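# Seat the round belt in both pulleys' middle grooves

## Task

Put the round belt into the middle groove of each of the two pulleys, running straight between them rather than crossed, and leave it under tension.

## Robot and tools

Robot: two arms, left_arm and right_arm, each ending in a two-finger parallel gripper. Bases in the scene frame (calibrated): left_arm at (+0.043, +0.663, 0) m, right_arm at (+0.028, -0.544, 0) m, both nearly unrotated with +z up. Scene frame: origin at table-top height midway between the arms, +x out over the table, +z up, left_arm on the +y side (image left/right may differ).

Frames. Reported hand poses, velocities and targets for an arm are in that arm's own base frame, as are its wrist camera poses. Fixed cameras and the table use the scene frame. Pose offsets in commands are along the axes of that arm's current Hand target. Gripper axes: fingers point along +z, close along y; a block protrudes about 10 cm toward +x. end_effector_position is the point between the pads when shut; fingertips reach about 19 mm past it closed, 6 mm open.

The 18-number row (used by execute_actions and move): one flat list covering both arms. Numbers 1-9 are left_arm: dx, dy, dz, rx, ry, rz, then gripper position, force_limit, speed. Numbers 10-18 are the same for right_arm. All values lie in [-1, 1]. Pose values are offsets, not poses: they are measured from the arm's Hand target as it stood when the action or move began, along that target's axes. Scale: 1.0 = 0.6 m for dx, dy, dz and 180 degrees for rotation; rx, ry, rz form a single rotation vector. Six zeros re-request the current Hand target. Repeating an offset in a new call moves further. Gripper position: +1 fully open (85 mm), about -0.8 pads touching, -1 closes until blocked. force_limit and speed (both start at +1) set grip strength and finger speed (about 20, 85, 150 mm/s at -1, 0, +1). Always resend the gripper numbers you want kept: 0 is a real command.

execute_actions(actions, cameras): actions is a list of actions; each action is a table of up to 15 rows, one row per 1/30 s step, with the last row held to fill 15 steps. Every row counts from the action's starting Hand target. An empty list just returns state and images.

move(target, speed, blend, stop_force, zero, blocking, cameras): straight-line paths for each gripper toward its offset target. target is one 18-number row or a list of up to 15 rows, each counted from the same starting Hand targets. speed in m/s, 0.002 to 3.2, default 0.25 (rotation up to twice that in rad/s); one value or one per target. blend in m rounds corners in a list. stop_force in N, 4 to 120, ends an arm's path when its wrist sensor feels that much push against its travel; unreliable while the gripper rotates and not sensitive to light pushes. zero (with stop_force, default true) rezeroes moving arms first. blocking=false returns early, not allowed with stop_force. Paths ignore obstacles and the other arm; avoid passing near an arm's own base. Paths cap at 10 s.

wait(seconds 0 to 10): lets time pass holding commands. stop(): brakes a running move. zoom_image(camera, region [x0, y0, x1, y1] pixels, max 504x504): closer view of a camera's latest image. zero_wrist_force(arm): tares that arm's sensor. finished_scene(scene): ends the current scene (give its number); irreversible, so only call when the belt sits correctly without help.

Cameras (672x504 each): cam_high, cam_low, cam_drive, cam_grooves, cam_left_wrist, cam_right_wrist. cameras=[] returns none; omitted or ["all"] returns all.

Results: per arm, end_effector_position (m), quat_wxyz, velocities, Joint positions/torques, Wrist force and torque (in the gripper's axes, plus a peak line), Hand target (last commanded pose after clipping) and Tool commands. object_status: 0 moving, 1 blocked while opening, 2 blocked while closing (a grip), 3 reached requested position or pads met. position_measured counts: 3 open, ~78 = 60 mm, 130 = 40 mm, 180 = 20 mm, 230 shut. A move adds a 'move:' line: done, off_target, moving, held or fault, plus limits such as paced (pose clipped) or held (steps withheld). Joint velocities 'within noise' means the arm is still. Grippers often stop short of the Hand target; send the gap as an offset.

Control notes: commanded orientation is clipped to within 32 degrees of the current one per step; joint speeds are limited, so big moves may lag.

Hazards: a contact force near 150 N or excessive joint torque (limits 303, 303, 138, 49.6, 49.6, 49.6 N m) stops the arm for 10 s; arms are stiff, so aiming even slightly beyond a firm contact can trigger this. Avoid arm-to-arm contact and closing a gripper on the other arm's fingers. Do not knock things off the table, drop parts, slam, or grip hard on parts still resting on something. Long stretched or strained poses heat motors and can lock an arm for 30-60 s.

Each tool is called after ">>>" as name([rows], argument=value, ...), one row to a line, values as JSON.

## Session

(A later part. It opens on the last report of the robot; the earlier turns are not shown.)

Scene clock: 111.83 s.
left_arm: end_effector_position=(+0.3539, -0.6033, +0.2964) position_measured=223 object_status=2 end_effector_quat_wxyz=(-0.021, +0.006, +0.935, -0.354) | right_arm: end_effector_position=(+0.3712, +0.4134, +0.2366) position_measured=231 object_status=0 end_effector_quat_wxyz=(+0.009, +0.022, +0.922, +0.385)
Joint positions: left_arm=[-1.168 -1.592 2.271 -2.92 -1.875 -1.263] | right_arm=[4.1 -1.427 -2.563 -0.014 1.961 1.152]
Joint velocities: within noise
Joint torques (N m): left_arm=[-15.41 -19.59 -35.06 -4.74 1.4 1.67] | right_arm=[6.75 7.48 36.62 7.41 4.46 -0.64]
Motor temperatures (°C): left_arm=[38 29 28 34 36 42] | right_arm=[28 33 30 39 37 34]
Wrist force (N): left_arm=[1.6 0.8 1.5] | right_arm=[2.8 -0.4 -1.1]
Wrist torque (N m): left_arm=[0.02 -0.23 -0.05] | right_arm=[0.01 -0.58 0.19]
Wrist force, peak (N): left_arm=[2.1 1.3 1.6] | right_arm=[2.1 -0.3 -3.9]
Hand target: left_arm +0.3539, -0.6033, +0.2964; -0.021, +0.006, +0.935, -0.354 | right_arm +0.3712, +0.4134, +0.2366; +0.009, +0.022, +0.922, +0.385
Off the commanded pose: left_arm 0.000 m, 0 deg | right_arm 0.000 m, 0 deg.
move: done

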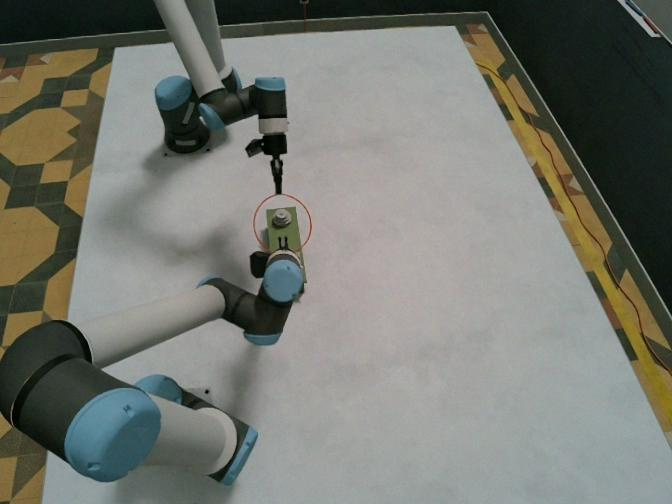

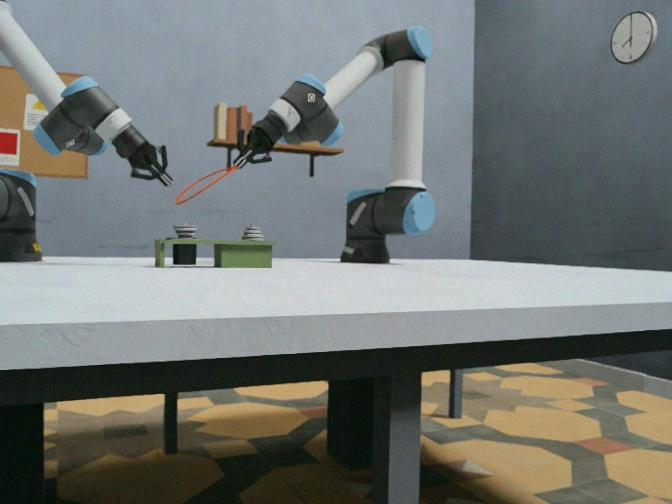

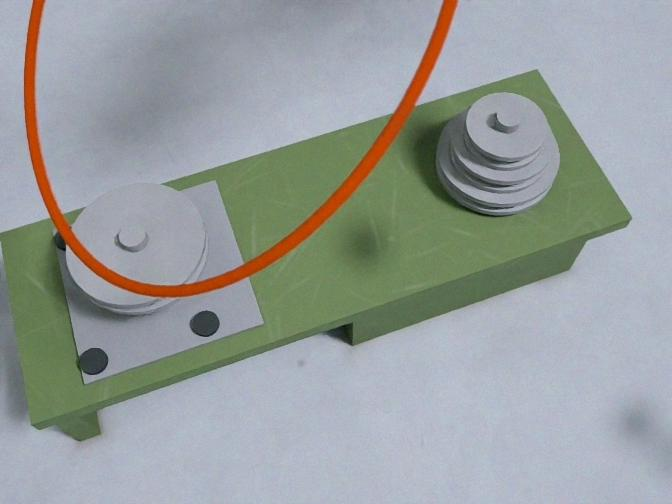

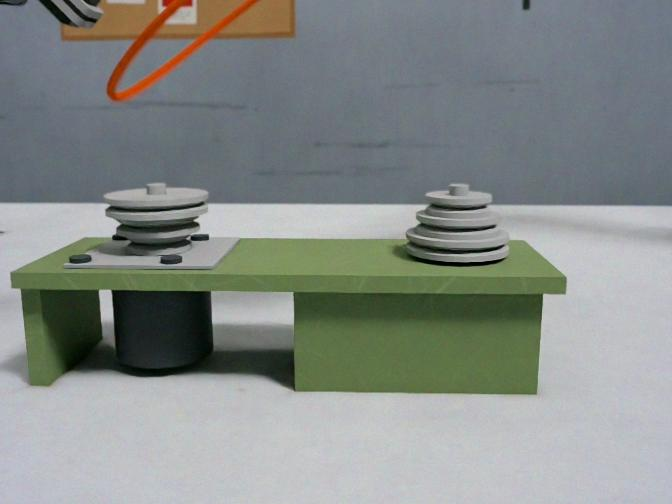

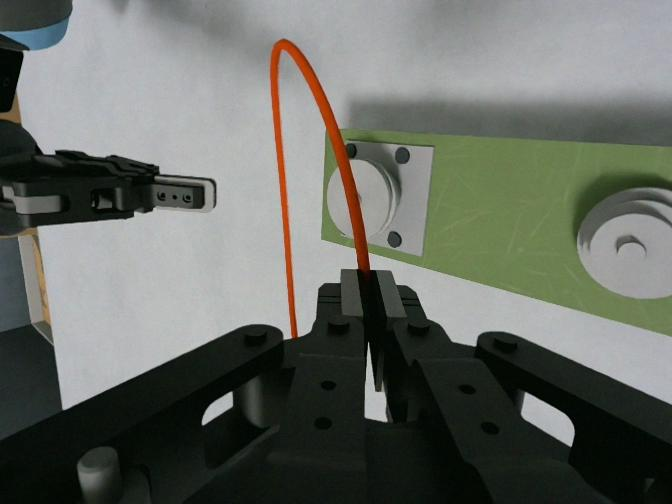

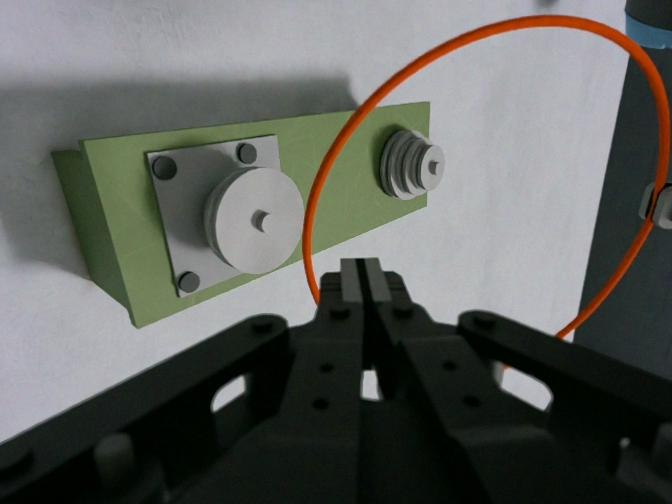

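>>> move(target=[0,0,0,0,0,0,-1,-0.3,-0.7,0,0,-0.1,0,0,0,0.2,-0.2,1], speed=0.2, cameras=[])

>>> wait(seconds=0.7)

>>> zoom_image(camera="cam_low", region=[90, 140, 340, 280])

Scene clock: 112.83 s.
left_arm: end_effector_position=(+0.3539, -0.6033, +0.2964) position_measured=223 object_status=2 end_effector_quat_wxyz=(-0.021, +0.006, +0.935, -0.354) | right_arm: end_effector_position=(+0.3692, +0.3708, +0.2789) position_measured=104 object_status=3 end_effector_quat_wxyz=(+0.009, +0.022, +0.922, +0.386)
Joint positions: left_arm=[-1.168 -1.592 2.271 -2.92 -1.875 -1.263] | right_arm=[4.035 -1.281 -2.554 -0.191 2.003 1.098]
Joint velocities: within noise
Joint torques (N m): left_arm=[-13.01 -21.42 -34.2 -4.69 1 1.62] | right_arm=[-0.4 34.74 28.84 2.36 -2.43 1.7]
Motor temperatures (°C): left_arm=[38 29 28 34 36 42] | right_arm=[28 33 30 39 37 34]
Wrist force (N): left_arm=[1.7 0.9 1.7] | right_arm=[2.4 -0.7 -1.0]
Wrist torque (N m): left_arm=[0.02 -0.23 -0.05] | right_arm=[-0.04 -0.53 0.18]
Wrist force, peak (N): left_arm=[2.4 0.8 1.5] | right_arm=[2.2 -0.5 -3.6]
Hand target: left_arm +0.3539, -0.6033, +0.2964; -0.021, +0.006, +0.935, -0.354 | right_arm +0.3692, +0.3708, +0.2788; +0.009, +0.022, +0.922, +0.385
Off the commanded pose: left_arm 0.000 m, 0 deg | right_arm 0.000 m, 0 deg.
move: done
No camera images: "cameras" was empty.

Scene clock: 113.53 s.
left_arm: end_effector_position=(+0.3539, -0.6033, +0.2964) position_measured=223 object_status=2 end_effector_quat_wxyz=(-0.021, +0.006, +0.935, -0.354) | right_arm: end_effector_position=(+0.3692, +0.3708, +0.2788) position_measured=104 object_status=3 end_effector_quat_wxyz=(+0.009, +0.022, +0.922, +0.385)
Joint positions: left_arm=[-1.168 -1.592 2.271 -2.92 -1.875 -1.263] | right_arm=[4.035 -1.281 -2.555 -0.191 2.003 1.098]
Joint velocities: within noise
Joint torques (N m): left_arm=[-16.41 -22.81 -35.99 -5.35 1.33 1.38] | right_arm=[-2.66 33.02 30.78 2.45 -2.6 0.83]
Motor temperatures (°C): left_arm=[38 29 28 34 36 42] | right_arm=[28 33 30 39 37 34]
Wrist force (N): left_arm=[1.7 1.1 1.2] | right_arm=[2.7 -0.4 -0.9]
Wrist torque (N m): left_arm=[0.06 -0.23 -0.06] | right_arm=[0.00 -0.57 0.18]
Wrist force, peak (N): left_arm=[2.2 1.2 1.7] | right_arm=[2.5 -0.1 -1.4]
Hand target: left_arm +0.3539, -0.6033, +0.2964; -0.021, +0.006, +0.935, -0.354 | right_arm +0.3692, +0.3708, +0.2788; +0.009, +0.022, +0.922, +0.385
Tool commands: left_gripper/position=-1.0 left_gripper/force_limit=-0.3 left_gripper/speed=-0.7 right_gripper/position=+0.2 right_gripper/force_limit=-0.2 right_gripper/speed=+1.0
Off the commanded pose: left_arm 0.000 m, 0 deg | right_arm 0.000 m, 0 deg.
wait: 0.70 s; at rest by 0.17 s

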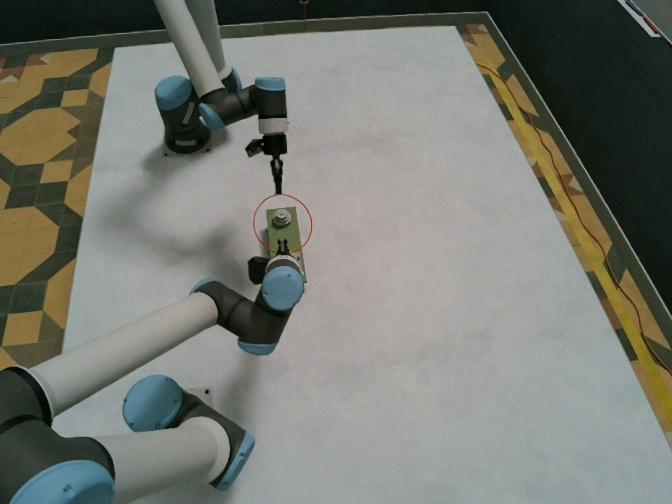

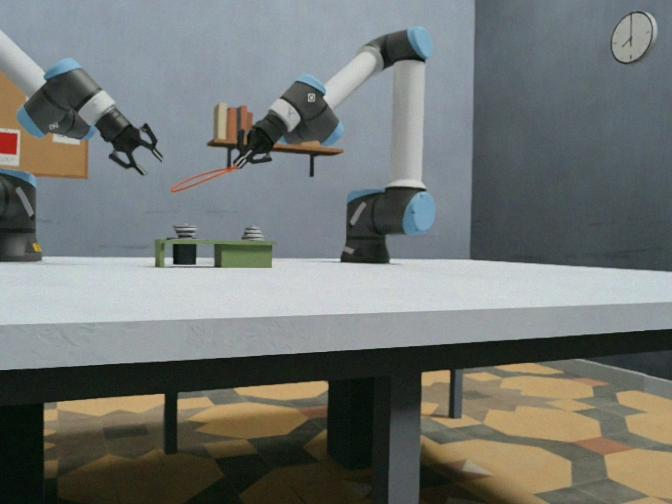

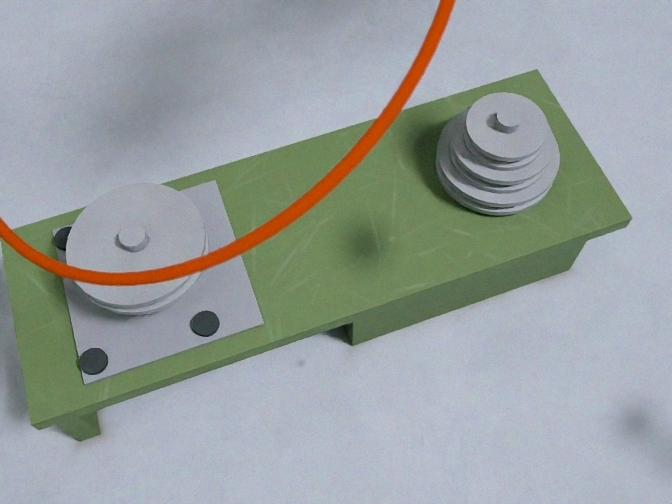

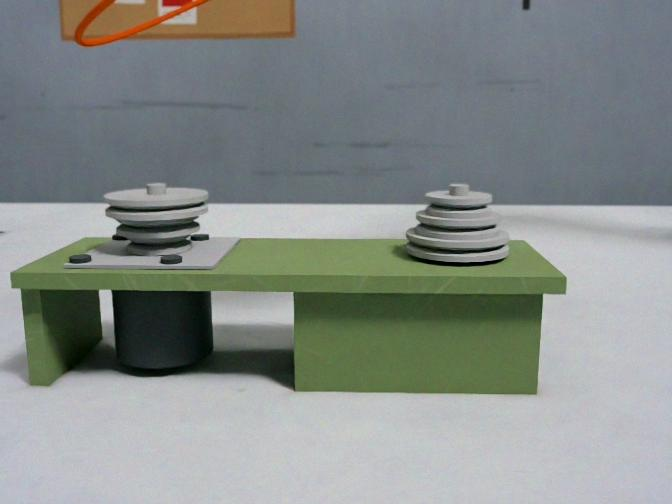

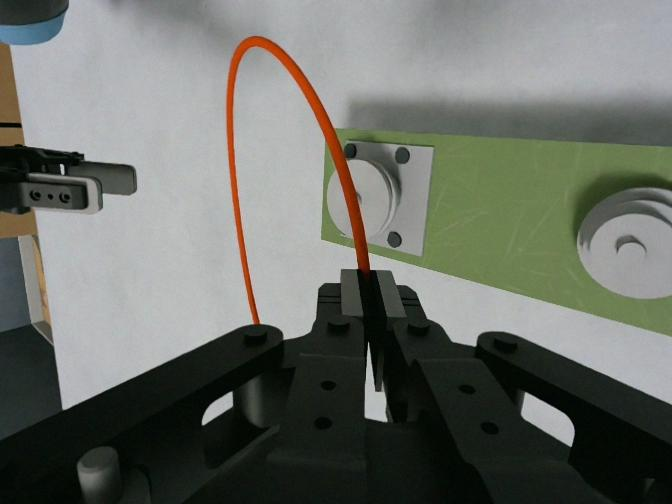

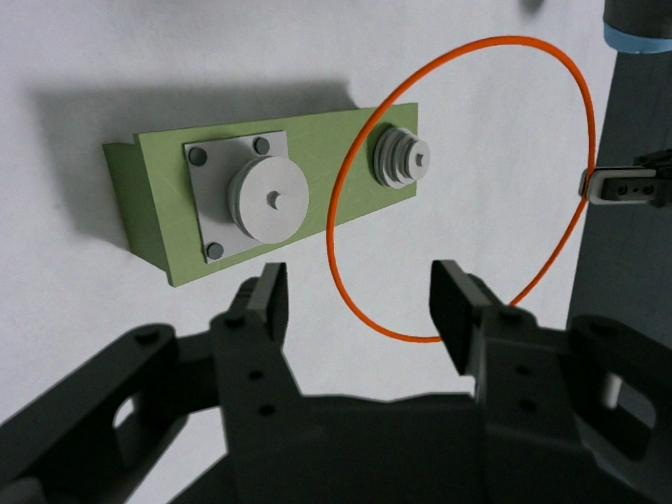

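Scaled by 2.016 from the camera's 672x504 image, which has a finer 960x720 frame.

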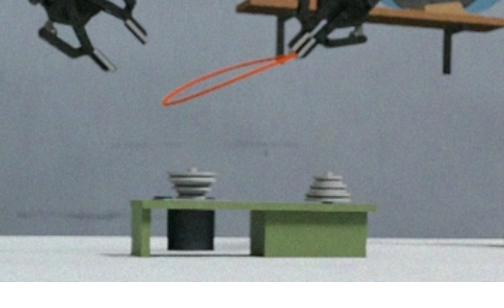

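>>> move([
  [0,0,0,0,0,0,-1,-0.3,-0.7,0,-0.021,0.03,0,0,0,0.2,-0.2,1],
  [0,0,0,0,0,0,-1,-0.3,-0.7,0,-0.021,0.144,0,0,0,0.2,-0.2,1],
  [0,0,0,0,0,0,-1,-0.3,-0.7,0,-0.021,0.144,0,0,0,-1,-0.2,-0.7],
], speed=0.15)

>>> zoom_image(camera="cam_low", region=[90, 140, 340, 280])

>>> zoom_image(camera="cam_right_wrist", region=[250, 180, 450, 450])

Scene clock: 116.30 s.
left_arm: end_effector_position=(+0.3539, -0.6033, +0.2964) position_measured=223 object_status=2 end_effector_quat_wxyz=(-0.021, +0.006, +0.935, -0.354) | right_arm: end_effector_position=(+0.3717, +0.4233, +0.2091) position_measured=231 object_status=0 end_effector_quat_wxyz=(+0.009, +0.022, +0.922, +0.385)
Joint positions: left_arm=[-1.168 -1.592 2.271 -2.92 -1.875 -1.263] | right_arm=[4.114 -1.504 -2.578 0.082 1.952 1.164]
Joint velocities: within noise
Joint torques (N m): left_arm=[-14.02 -20.5 -34.58 -5.62 1.35 1.9] | right_arm=[6.82 12.9 23.92 7.42 4.14 -0.98]
Motor temperatures (°C): left_arm=[38 29 28 34 36 42] | right_arm=[28 33 30 39 37 34]
Wrist force (N): left_arm=[1.9 1.0 1.4] | right_arm=[2.3 -0.1 -1.6]
Wrist torque (N m): left_arm=[0.04 -0.28 -0.06] | right_arm=[0.04 -0.51 0.18]
Wrist force, peak (N): left_arm=[2.3 0.9 1.6] | right_arm=[2.4 1.0 -3.7]
Hand target: left_arm +0.3539, -0.6033, +0.2964; -0.021, +0.006, +0.935, -0.354 | right_arm +0.3717, +0.4233, +0.2091; +0.009, +0.022, +0.922, +0.385
Off the commanded pose: left_arm 0.000 m, 0 deg | right_arm 0.000 m, 0 deg.
move: done

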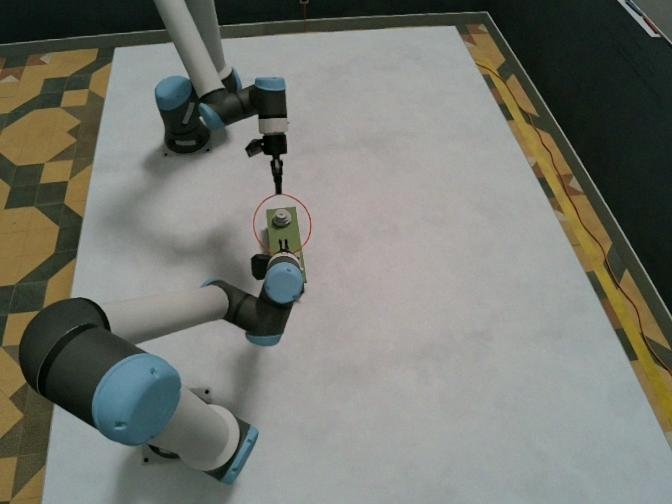

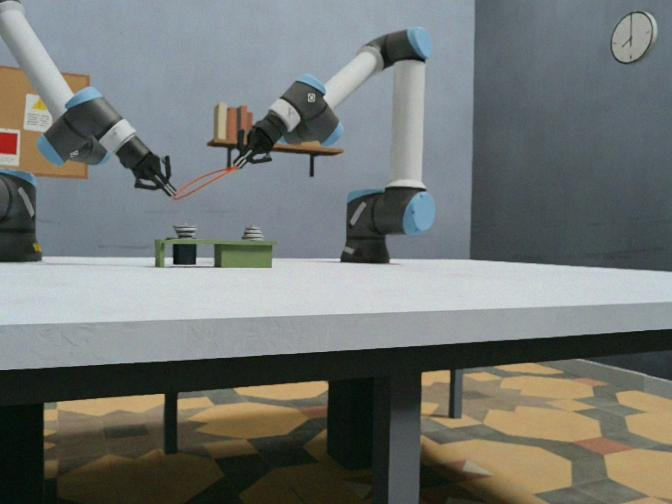

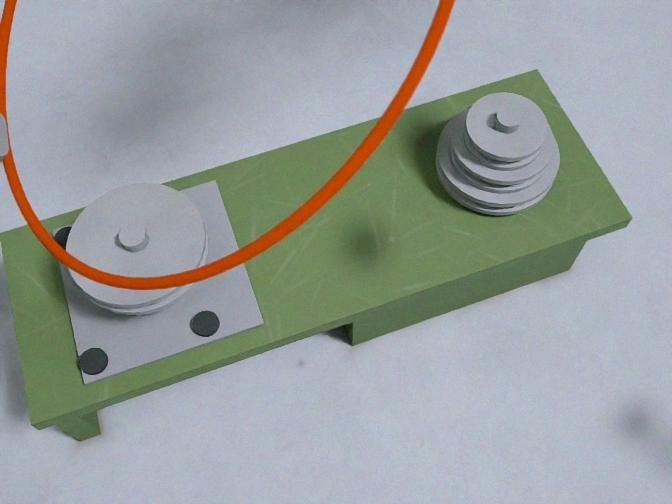

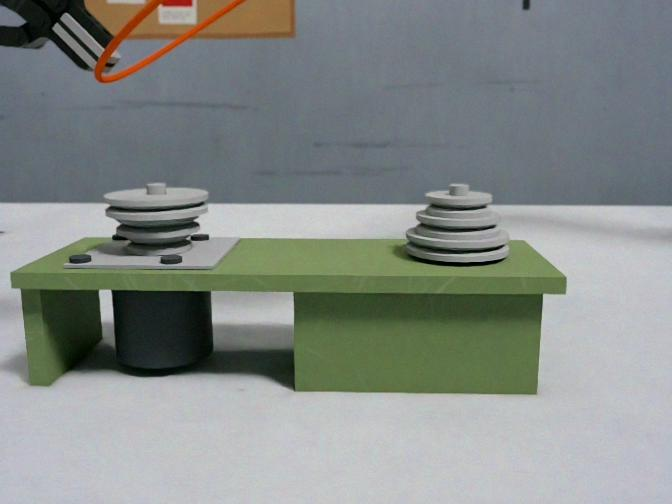

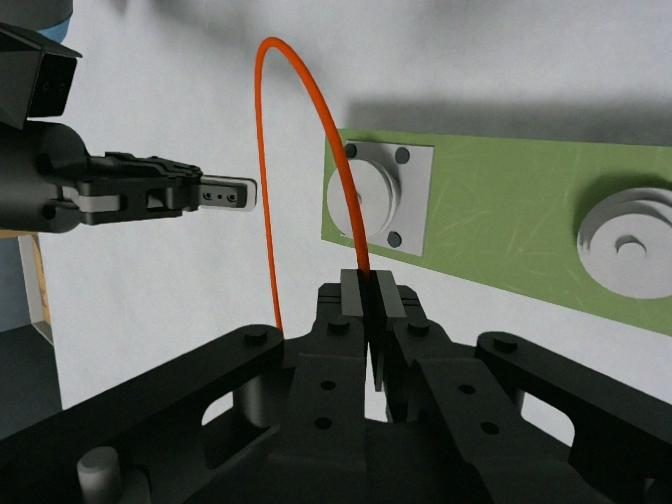

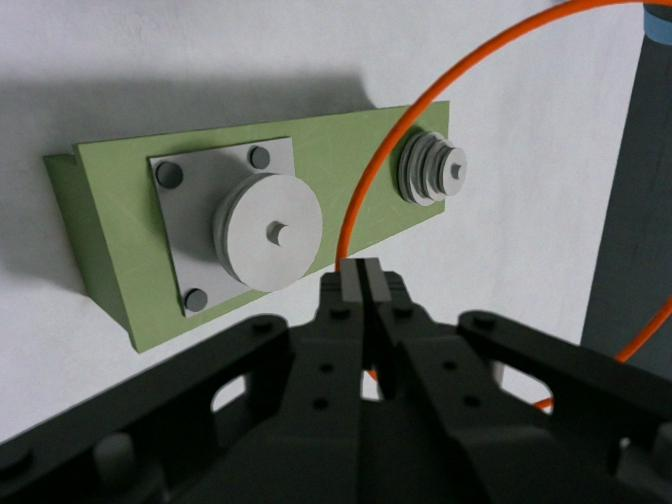

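Scaled by 2.016 from the camera's 672x504 image, which has a finer 960x720 frame.

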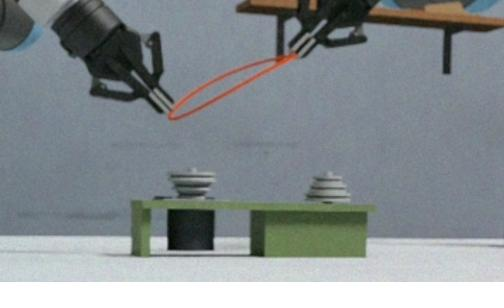

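Scaled by 1.867 from the camera's 672x504 image, which has a finer 960x720 frame.

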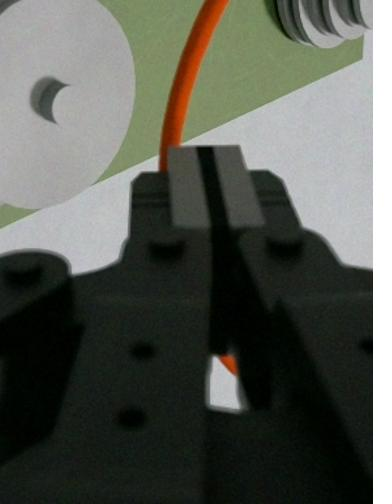

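>>> move(target=[0,0,0,0,0,0,-1,-0.3,-0.7,0,-0.01,-0.08,0,0,0,0.7,-0.2,1], speed=0.2, cameras=[])

>>> wait(seconds=0.5, cameras=["cam_low","cam_right_wrist"])

>>> zoom_image(camera="cam_low", region=[90, 140, 340, 280])

Scene clock: 117.33 s.
left_arm: end_effector_position=(+0.3539, -0.6033, +0.2964) position_measured=223 object_status=2 end_effector_quat_wxyz=(-0.021, +0.006, +0.935, -0.354) | right_arm: end_effector_position=(+0.3698, +0.3850, +0.2385) position_measured=41 object_status=0 end_effector_quat_wxyz=(+0.009, +0.022, +0.922, +0.385)
Joint positions: left_arm=[-1.168 -1.592 2.271 -2.92 -1.875 -1.263] | right_arm=[4.058 -1.384 -2.586 -0.048 1.988 1.117]
Joint velocities: within noise
Joint torques (N m): left_arm=[-13.52 -22.08 -34.13 -5.76 1.48 1.66] | right_arm=[-0.96 33.7 41.71 2.66 -2.86 2.47]
Motor temperatures (°C): left_arm=[38 29 28 34 36 42] | right_arm=[28 33 30 39 37 34]
Wrist force (N): left_arm=[2.0 0.6 1.4] | right_arm=[2.4 -0.5 -1.2]
Wrist torque (N m): left_arm=[-0.01 -0.28 -0.05] | right_arm=[-0.04 -0.52 0.17]
Wrist force, peak (N): left_arm=[2.3 0.8 1.8] | right_arm=[2.1 -0.4 -3.3]
Hand target: left_arm +0.3539, -0.6033, +0.2964; -0.021, +0.006, +0.935, -0.354 | right_arm +0.3699, +0.3850, +0.2386; +0.009, +0.022, +0.922, +0.385
Off the commanded pose: left_arm 0.000 m, 0 deg | right_arm 0.000 m, 0 deg.
move: done
No camera images: "cameras" was empty.

Scene clock: 117.83 s.
left_arm: end_effector_position=(+0.3539, -0.6033, +0.2964) position_measured=223 object_status=2 end_effector_quat_wxyz=(-0.021, +0.006, +0.935, -0.354) | right_arm: end_effector_position=(+0.3699, +0.3850, +0.2386) position_measured=41 object_status=3 end_effector_quat_wxyz=(+0.009, +0.022, +0.922, +0.385)
Joint positions: left_arm=[-1.168 -1.592 2.271 -2.92 -1.875 -1.263] | right_arm=[4.058 -1.384 -2.586 -0.048 1.988 1.117]
Joint velocities: within noise
Joint torques (N m): left_arm=[-13.58 -21.22 -36.72 -5.82 0.39 1.32] | right_arm=[-2.9 38.3 40.68 2.3 -2.56 2.77]
Motor temperatures (°C): left_arm=[38 29 28 34 36 42] | right_arm=[28 33 30 39 37 34]
Wrist force (N): left_arm=[2.1 0.9 1.4] | right_arm=[2.7 -0.5 -1.6]
Wrist torque (N m): left_arm=[0.02 -0.29 -0.05] | right_arm=[-0.03 -0.57 0.18]
Wrist force, peak (N): left_arm=[2.4 1.1 1.6] | right_arm=[2.7 -0.5 -1.6]
Hand target: left_arm +0.3539, -0.6033, +0.2964; -0.021, +0.006, +0.935, -0.354 | right_arm +0.3699, +0.3850, +0.2386; +0.009, +0.022, +0.922, +0.385
Tool commands: left_gripper/position=-1.0 left_gripper/force_limit=-0.3 left_gripper/speed=-0.7 right_gripper/position=+0.7 right_gripper/force_limit=-0.2 right_gripper/speed=+1.0
Off the commanded pose: left_arm 0.000 m, 0 deg | right_arm 0.000 m, 0 deg.
wait: 0.50 s; at rest by 0.17 s
Images, in order (width x height): cam_low 672x504, cam_right_wrist 672x504.

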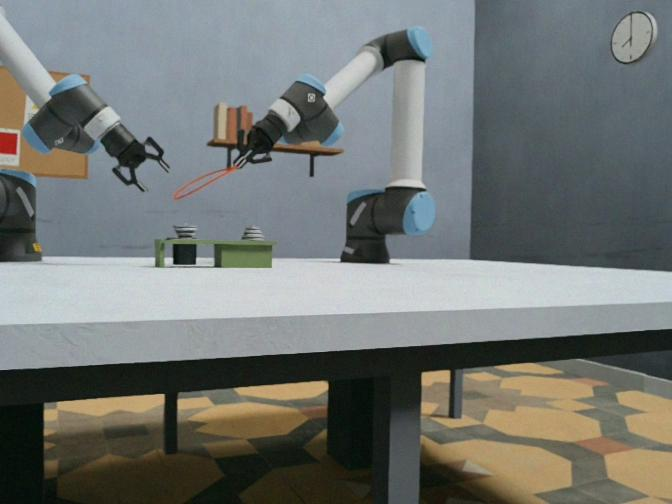

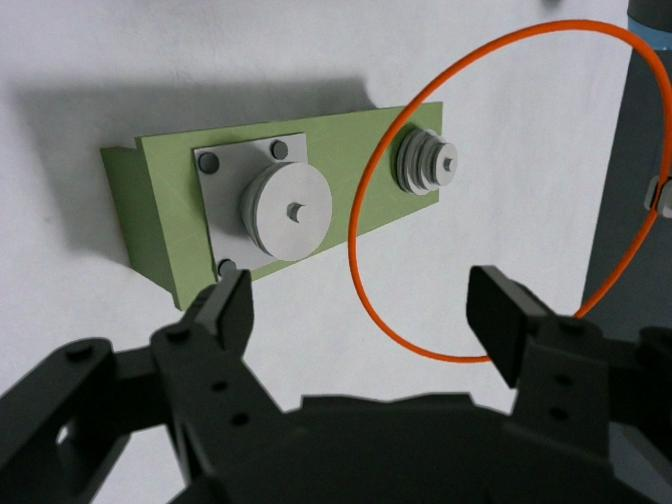

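Scaled by 2.016 from the camera's 672x504 image, which has a finer 960x720 frame.

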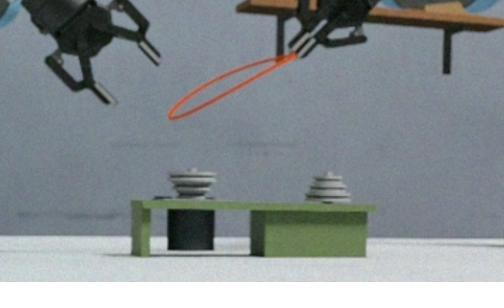

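>>> move([
  [0,0,0,0,0,0,-1,-0.3,-0.7,0,-0.008,0.02,0,0,0,0.7,-0.2,1],
  [0,0,0,0,0,0,-1,-0.3,-0.7,0,-0.008,0.117,0,0,0,0.7,-0.2,1],
], speed=0.15, cameras=["cam_low","cam_right_wrist","cam_left_wrist"])

>>> zoom_image(camera="cam_low", region=[90, 140, 340, 280])

Scene clock: 118.97 s.
left_arm: end_effector_position=(+0.3539, -0.6033, +0.2964) position_measured=223 object_status=2 end_effector_quat_wxyz=(-0.021, +0.006, +0.935, -0.354) | right_arm: end_effector_position=(+0.3722, +0.4315, +0.1859) position_measured=41 object_status=3 end_effector_quat_wxyz=(+0.009, +0.022, +0.922, +0.385)
Joint positions: left_arm=[-1.168 -1.592 2.271 -2.92 -1.875 -1.263] | right_arm=[4.125 -1.574 -2.586 0.163 1.945 1.172]
Joint velocities: within noise
Joint torques (N m): left_arm=[-16.12 -21.56 -34.85 -6.09 0.42 1.82] | right_arm=[6.35 14.93 18.5 7.85 4.72 -1.59]
Motor temperatures (°C): left_arm=[38 29 28 34 36 42] | right_arm=[28 33 30 39 37 34]
Wrist force (N): left_arm=[2.2 0.7 1.6] | right_arm=[2.4 -0.5 -1.0]
Wrist torque (N m): left_arm=[-0.02 -0.32 -0.05] | right_arm=[-0.03 -0.51 0.19]
Wrist force, peak (N): left_arm=[2.3 0.8 1.9] | right_arm=[2.2 0.8 -3.8]
Hand target: left_arm +0.3539, -0.6033, +0.2964; -0.021, +0.006, +0.935, -0.354 | right_arm +0.3721, +0.4315, +0.1858; +0.009, +0.022, +0.922, +0.385
Off the commanded pose: left_arm 0.000 m, 0 deg | right_arm 0.000 m, 0 deg.
move: done
Images, in order (width x height): cam_low 672x504, cam_left_wrist 672x504, cam_right_wrist 672x504.

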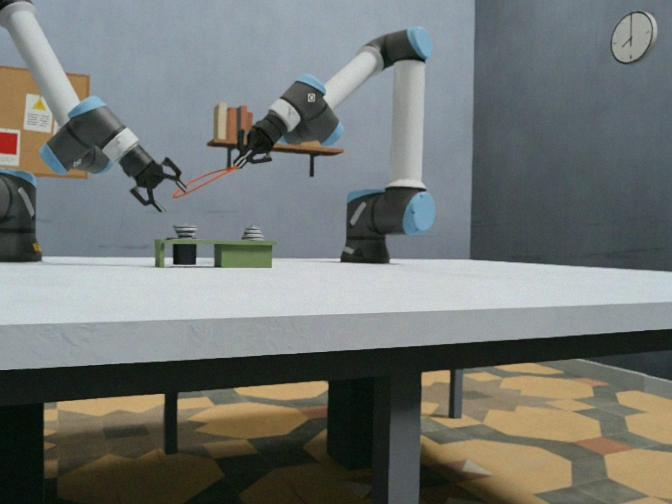

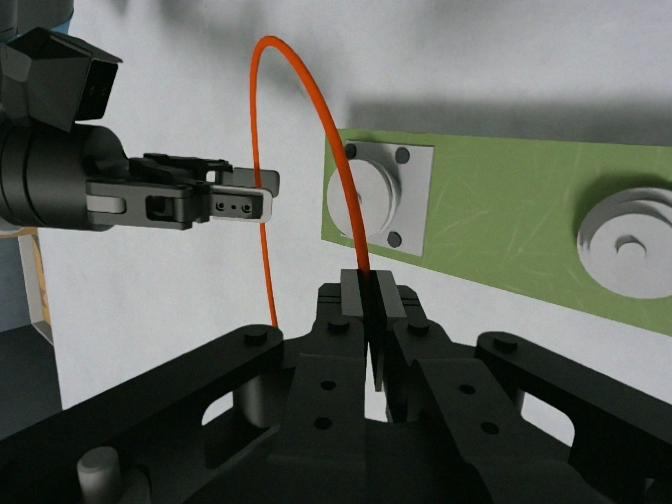

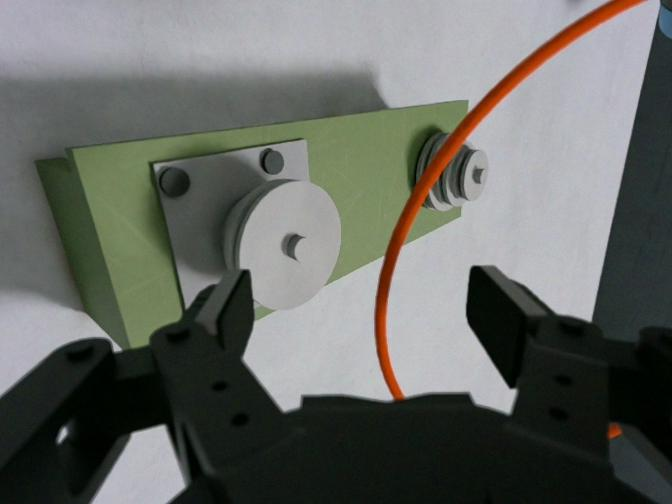

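Scaled by 2.016 from the camera's 672x504 image, which has a finer 960x720 frame.

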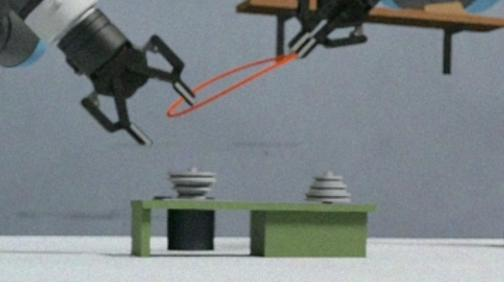

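>>> move([
  [0,0,0,0,0,0,-1,-0.3,-0.7,0,0.008,-0.012,0,0,0,0.7,-0.2,1],
  [0,0,0,0,0,0,-1,-0.3,-0.7,0,0.008,-0.012,0,0,0,-1,-0.2,-0.7],
], speed=0.1, cameras=["cam_low","cam_high","cam_right_wrist"])

>>> zoom_image(camera="cam_low", region=[90, 140, 340, 280])

Scene clock: 121.83 s.
left_arm: end_effector_position=(+0.3539, -0.6033, +0.2964) position_measured=223 object_status=2 end_effector_quat_wxyz=(-0.021, +0.006, +0.935, -0.354) | right_arm: end_effector_position=(+0.3720, +0.4298, +0.1943) position_measured=223 object_status=0 end_effector_quat_wxyz=(+0.009, +0.022, +0.922, +0.385)
Joint positions: left_arm=[-1.168 -1.592 2.271 -2.92 -1.875 -1.263] | right_arm=[4.122 -1.55 -2.582 0.134 1.946 1.171]
Joint velocities: within noise
Joint torques (N m): left_arm=[-10.88 -21.36 -35.25 -6.56 0.6 1.69] | right_arm=[6.6 13.01 22.13 7.15 -2.29 1.49]
Motor temperatures (°C): left_arm=[38 29 28 34 36 41] | right_arm=[28 33 30 39 37 34]
Wrist force (N): left_arm=[2.0 0.6 1.6] | right_arm=[2.4 -0.1 -1.4]
Wrist torque (N m): left_arm=[-0.02 -0.29 -0.05] | right_arm=[0.03 -0.50 0.19]
Wrist force, peak (N): left_arm=[2.7 0.8 1.8] | right_arm=[2.7 -0.5 -1.4]
Hand target: left_arm +0.3539, -0.6033, +0.2964; -0.021, +0.006, +0.935, -0.354 | right_arm +0.3720, +0.4298, +0.1943; +0.009, +0.022, +0.922, +0.385
Off the commanded pose: left_arm 0.000 m, 0 deg | right_arm 0.000 m, 0 deg.
move: done
Images, in order (width x height): cam_high 672x504, cam_low 672x504, cam_right_wrist 672x504.

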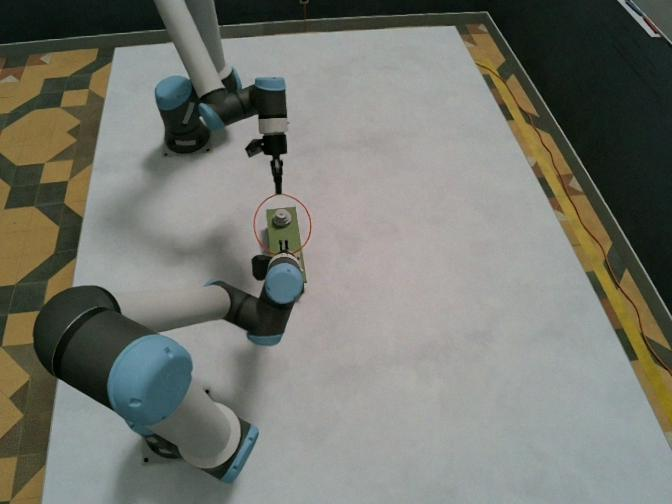

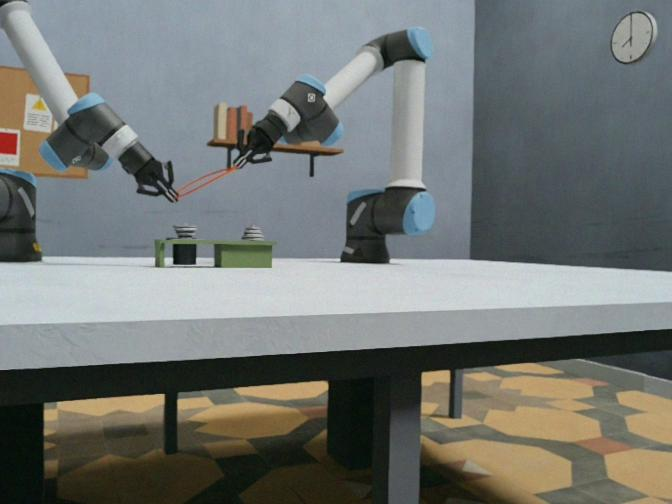

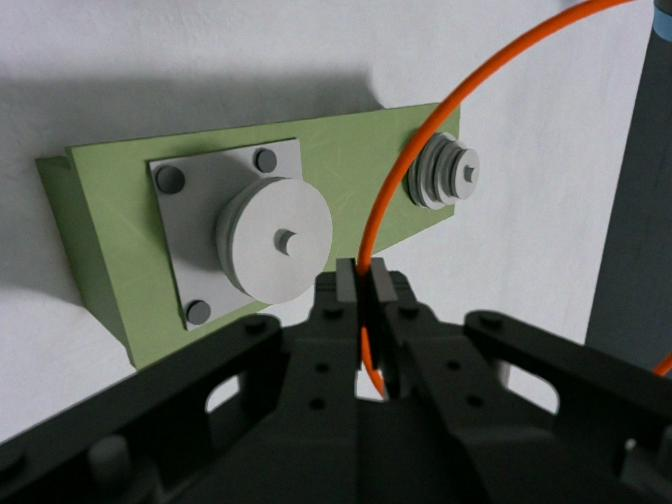

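Scaled by 2.016 from the camera's 672x504 image, which has a finer 960x720 frame.

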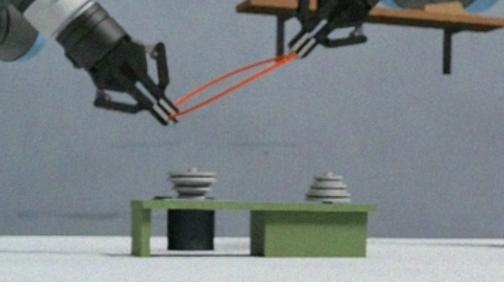

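>>> move([
  [-0.0153,0.0792,0.144,-0.23,-0.0077,0.0119,-1,-0.3,-0.7,0,-0.0814,-0.0359,0,0,0,-1,-0.2,-0.7],
  [-0.0267,0.1802,0.258,-0.23,-0.0077,0.0119,-1,-0.3,-0.7,0,-0.1557,0.0383,0,0,0,-1,-0.2,-0.7],
], speed=[0.3,0.15], cameras=["cam_drive","cam_grooves","cam_low"])

>>> zoom_image(camera="cam_low", region=[140, 190, 290, 280])

>>> zoom_image(camera="cam_grooves", region=[0, 140, 300, 300])

Scene clock: 124.70 s.
left_arm: end_effector_position=(+0.3627, -0.6252, +0.1084) position_measured=223 object_status=2 end_effector_quat_wxyz=(+0.000, +0.026, +1.000, -0.001) | right_arm: end_effector_position=(+0.3696, +0.3805, +0.1116) position_measured=223 object_status=2 end_effector_quat_wxyz=(+0.009, +0.022, +0.922, +0.385)
Joint positions: left_arm=[-1.288 -1.314 2.045 -2.304 -1.572 -1.237] | right_arm=[4.051 -1.751 -2.678 0.408 1.992 1.111]
Joint velocities: within noise
Joint torques (N m): left_arm=[1.5 -61.83 -47.74 -6.34 1.89 -0.84] | right_arm=[8.08 21.28 25.67 8.5 0.93 0.91]
Motor temperatures (°C): left_arm=[38 29 28 34 35 41] | right_arm=[28 33 30 39 37 34]
Wrist force (N): left_arm=[3.1 -0.6 2.1] | right_arm=[2.4 -0.4 -1.2]
Wrist torque (N m): left_arm=[-0.19 -0.47 0.01] | right_arm=[0.00 -0.53 0.18]
Wrist force, peak (N): left_arm=[3.3 -0.6 5.0] | right_arm=[2.7 0.2 -2.4]
Hand target: left_arm +0.3627, -0.6253, +0.1084; +0.000, +0.026, +1.000, -0.001 | right_arm +0.3697, +0.3805, +0.1117; +0.009, +0.022, +0.922, +0.385
Off the commanded pose: left_arm 0.000 m, 0 deg | right_arm 0.000 m, 0 deg.
move: done
Images, in order (width x height): cam_low 672x504, cam_drive 672x504, cam_grooves 672x504.

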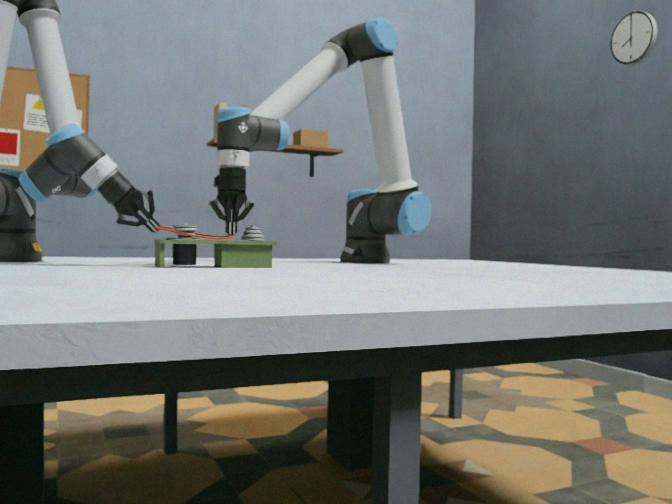

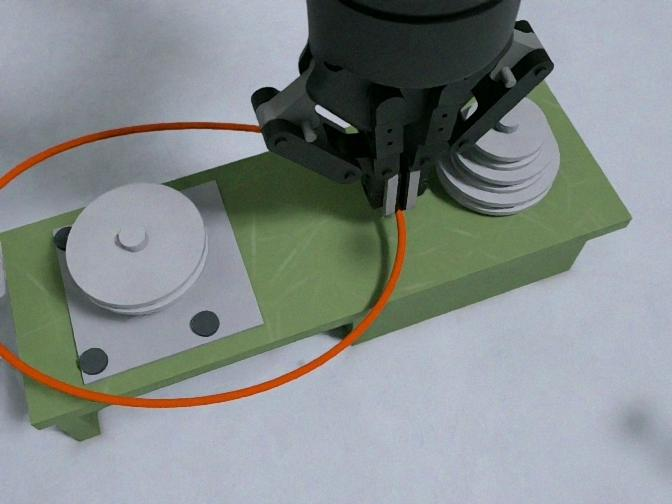

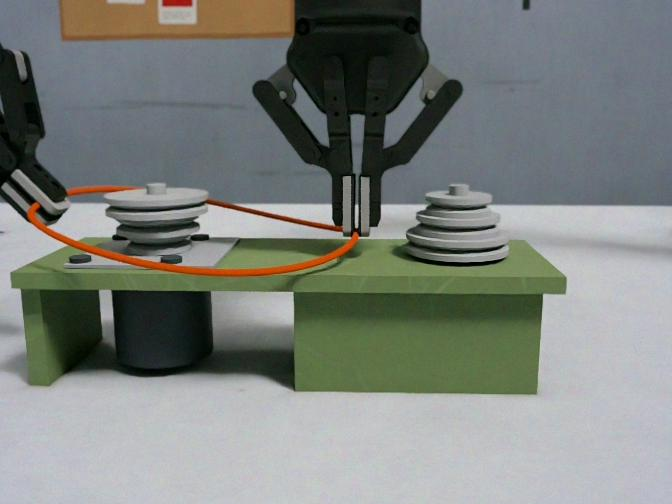

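Scaled by 3.360 from the camera's 672x504 image, which has a finer 960x720 frame.

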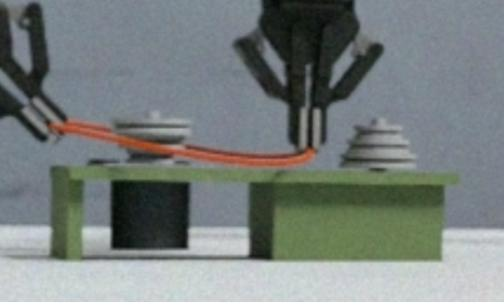

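Scaled by 1.680 from the camera's 672x504 image, which has a finer 960x720 frame.

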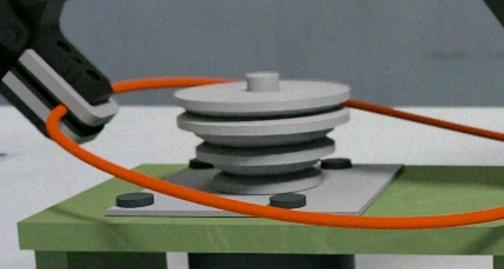

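>>> move([
  [-0.0125,0,-0.0558,0,0,0,-1,-0.3,-0.7,0,0.0118,0.0118,0,0,0,-1,-0.2,-0.7],
  [-0.0125,0.12,-0.0558,0,0,0,-1,-0.3,-0.7,0,0.0118,0.0118,0,0,0,-1,-0.2,-0.7],
], speed=0.12, stop_force=22, cameras=["cam_drive","cam_grooves","cam_low"])

>>> zoom_image(camera="cam_grooves", region=[0, 140, 300, 300])

>>> zoom_image(camera="cam_low", region=[140, 190, 290, 280])

Scene clock: 126.83 s.
left_arm: end_effector_position=(+0.3739, -0.5537, +0.1417) position_measured=223 object_status=2 end_effector_quat_wxyz=(+0.000, +0.026, +1.000, -0.002) | right_arm: end_effector_position=(+0.3701, +0.3905, +0.1118) position_measured=223 object_status=2 end_effector_quat_wxyz=(+0.009, +0.022, +0.922, +0.385)
Joint positions: left_arm=[-1.24 -1.436 2.123 -2.261 -1.572 -1.189] | right_arm=[4.066 -1.759 -2.668 0.411 1.983 1.125]
Joint velocities: within noise
Joint torques (N m): left_arm=[-11.73 -31.45 -26.81 0.13 3.97 -2.19] | right_arm=[-9.23 51.21 3.95 1.22 -1.98 -2.22]
Motor temperatures (°C): left_arm=[38 29 28 34 35 41] | right_arm=[28 33 30 39 37 34]
Wrist force (N): left_arm=[3.9 -14.6 2.2] | right_arm=[2.9 9.1 7.5]
Wrist torque (N m): left_arm=[0.20 -0.39 -0.06] | right_arm=[-0.07 -0.56 0.23]
Wrist force, peak (N): left_arm=[4.8 -16.8 3.1] | right_arm=[3.1 9.2 8.0]
Hand target: left_arm +0.3739, -0.5537, +0.1417; +0.000, +0.026, +1.000, -0.001 | right_arm +0.3702, +0.3905, +0.1117; +0.009, +0.022, +0.922, +0.385
Off the commanded pose: left_arm 0.000 m, 0 deg | right_arm 0.000 m, 0 deg.
move: done
Images, in order (width x height): cam_low 672x504, cam_drive 672x504, cam_grooves 672x504.

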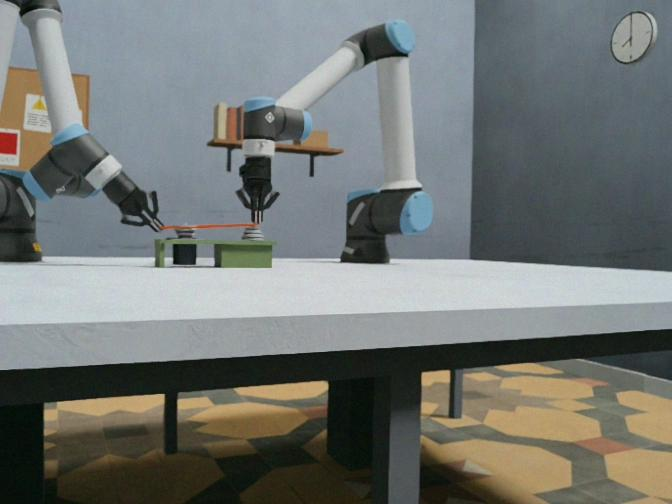

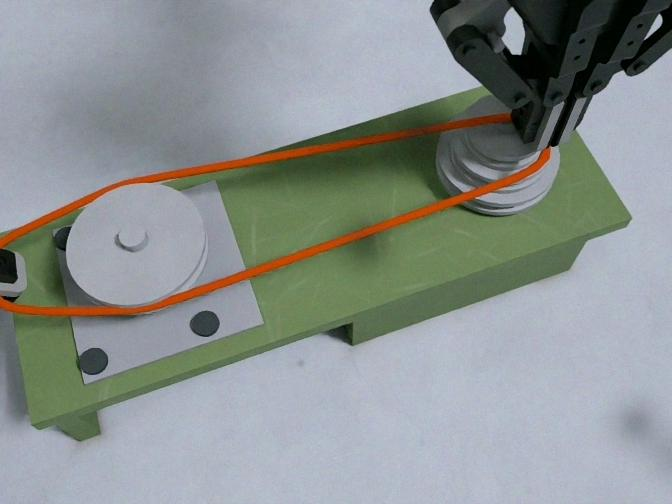

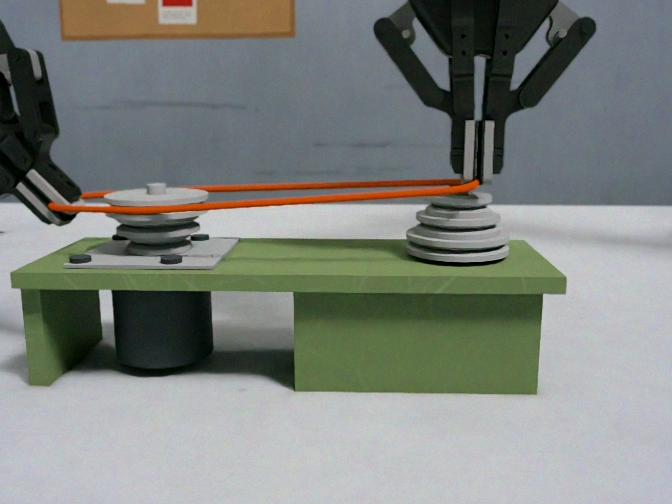

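Scaled by 1.680 from the camera's 672x504 image, which has a finer 960x720 frame.

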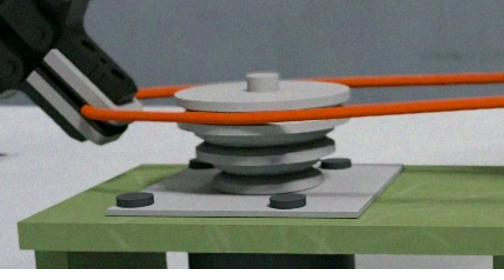

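Scaled by 3.360 from the camera's 672x504 image, which has a finer 960x720 frame.

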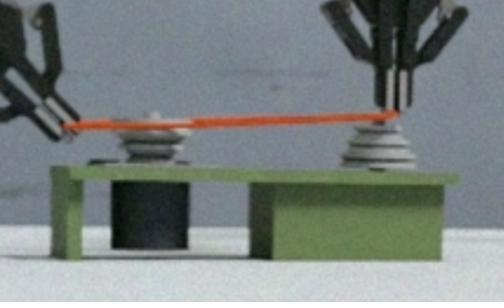

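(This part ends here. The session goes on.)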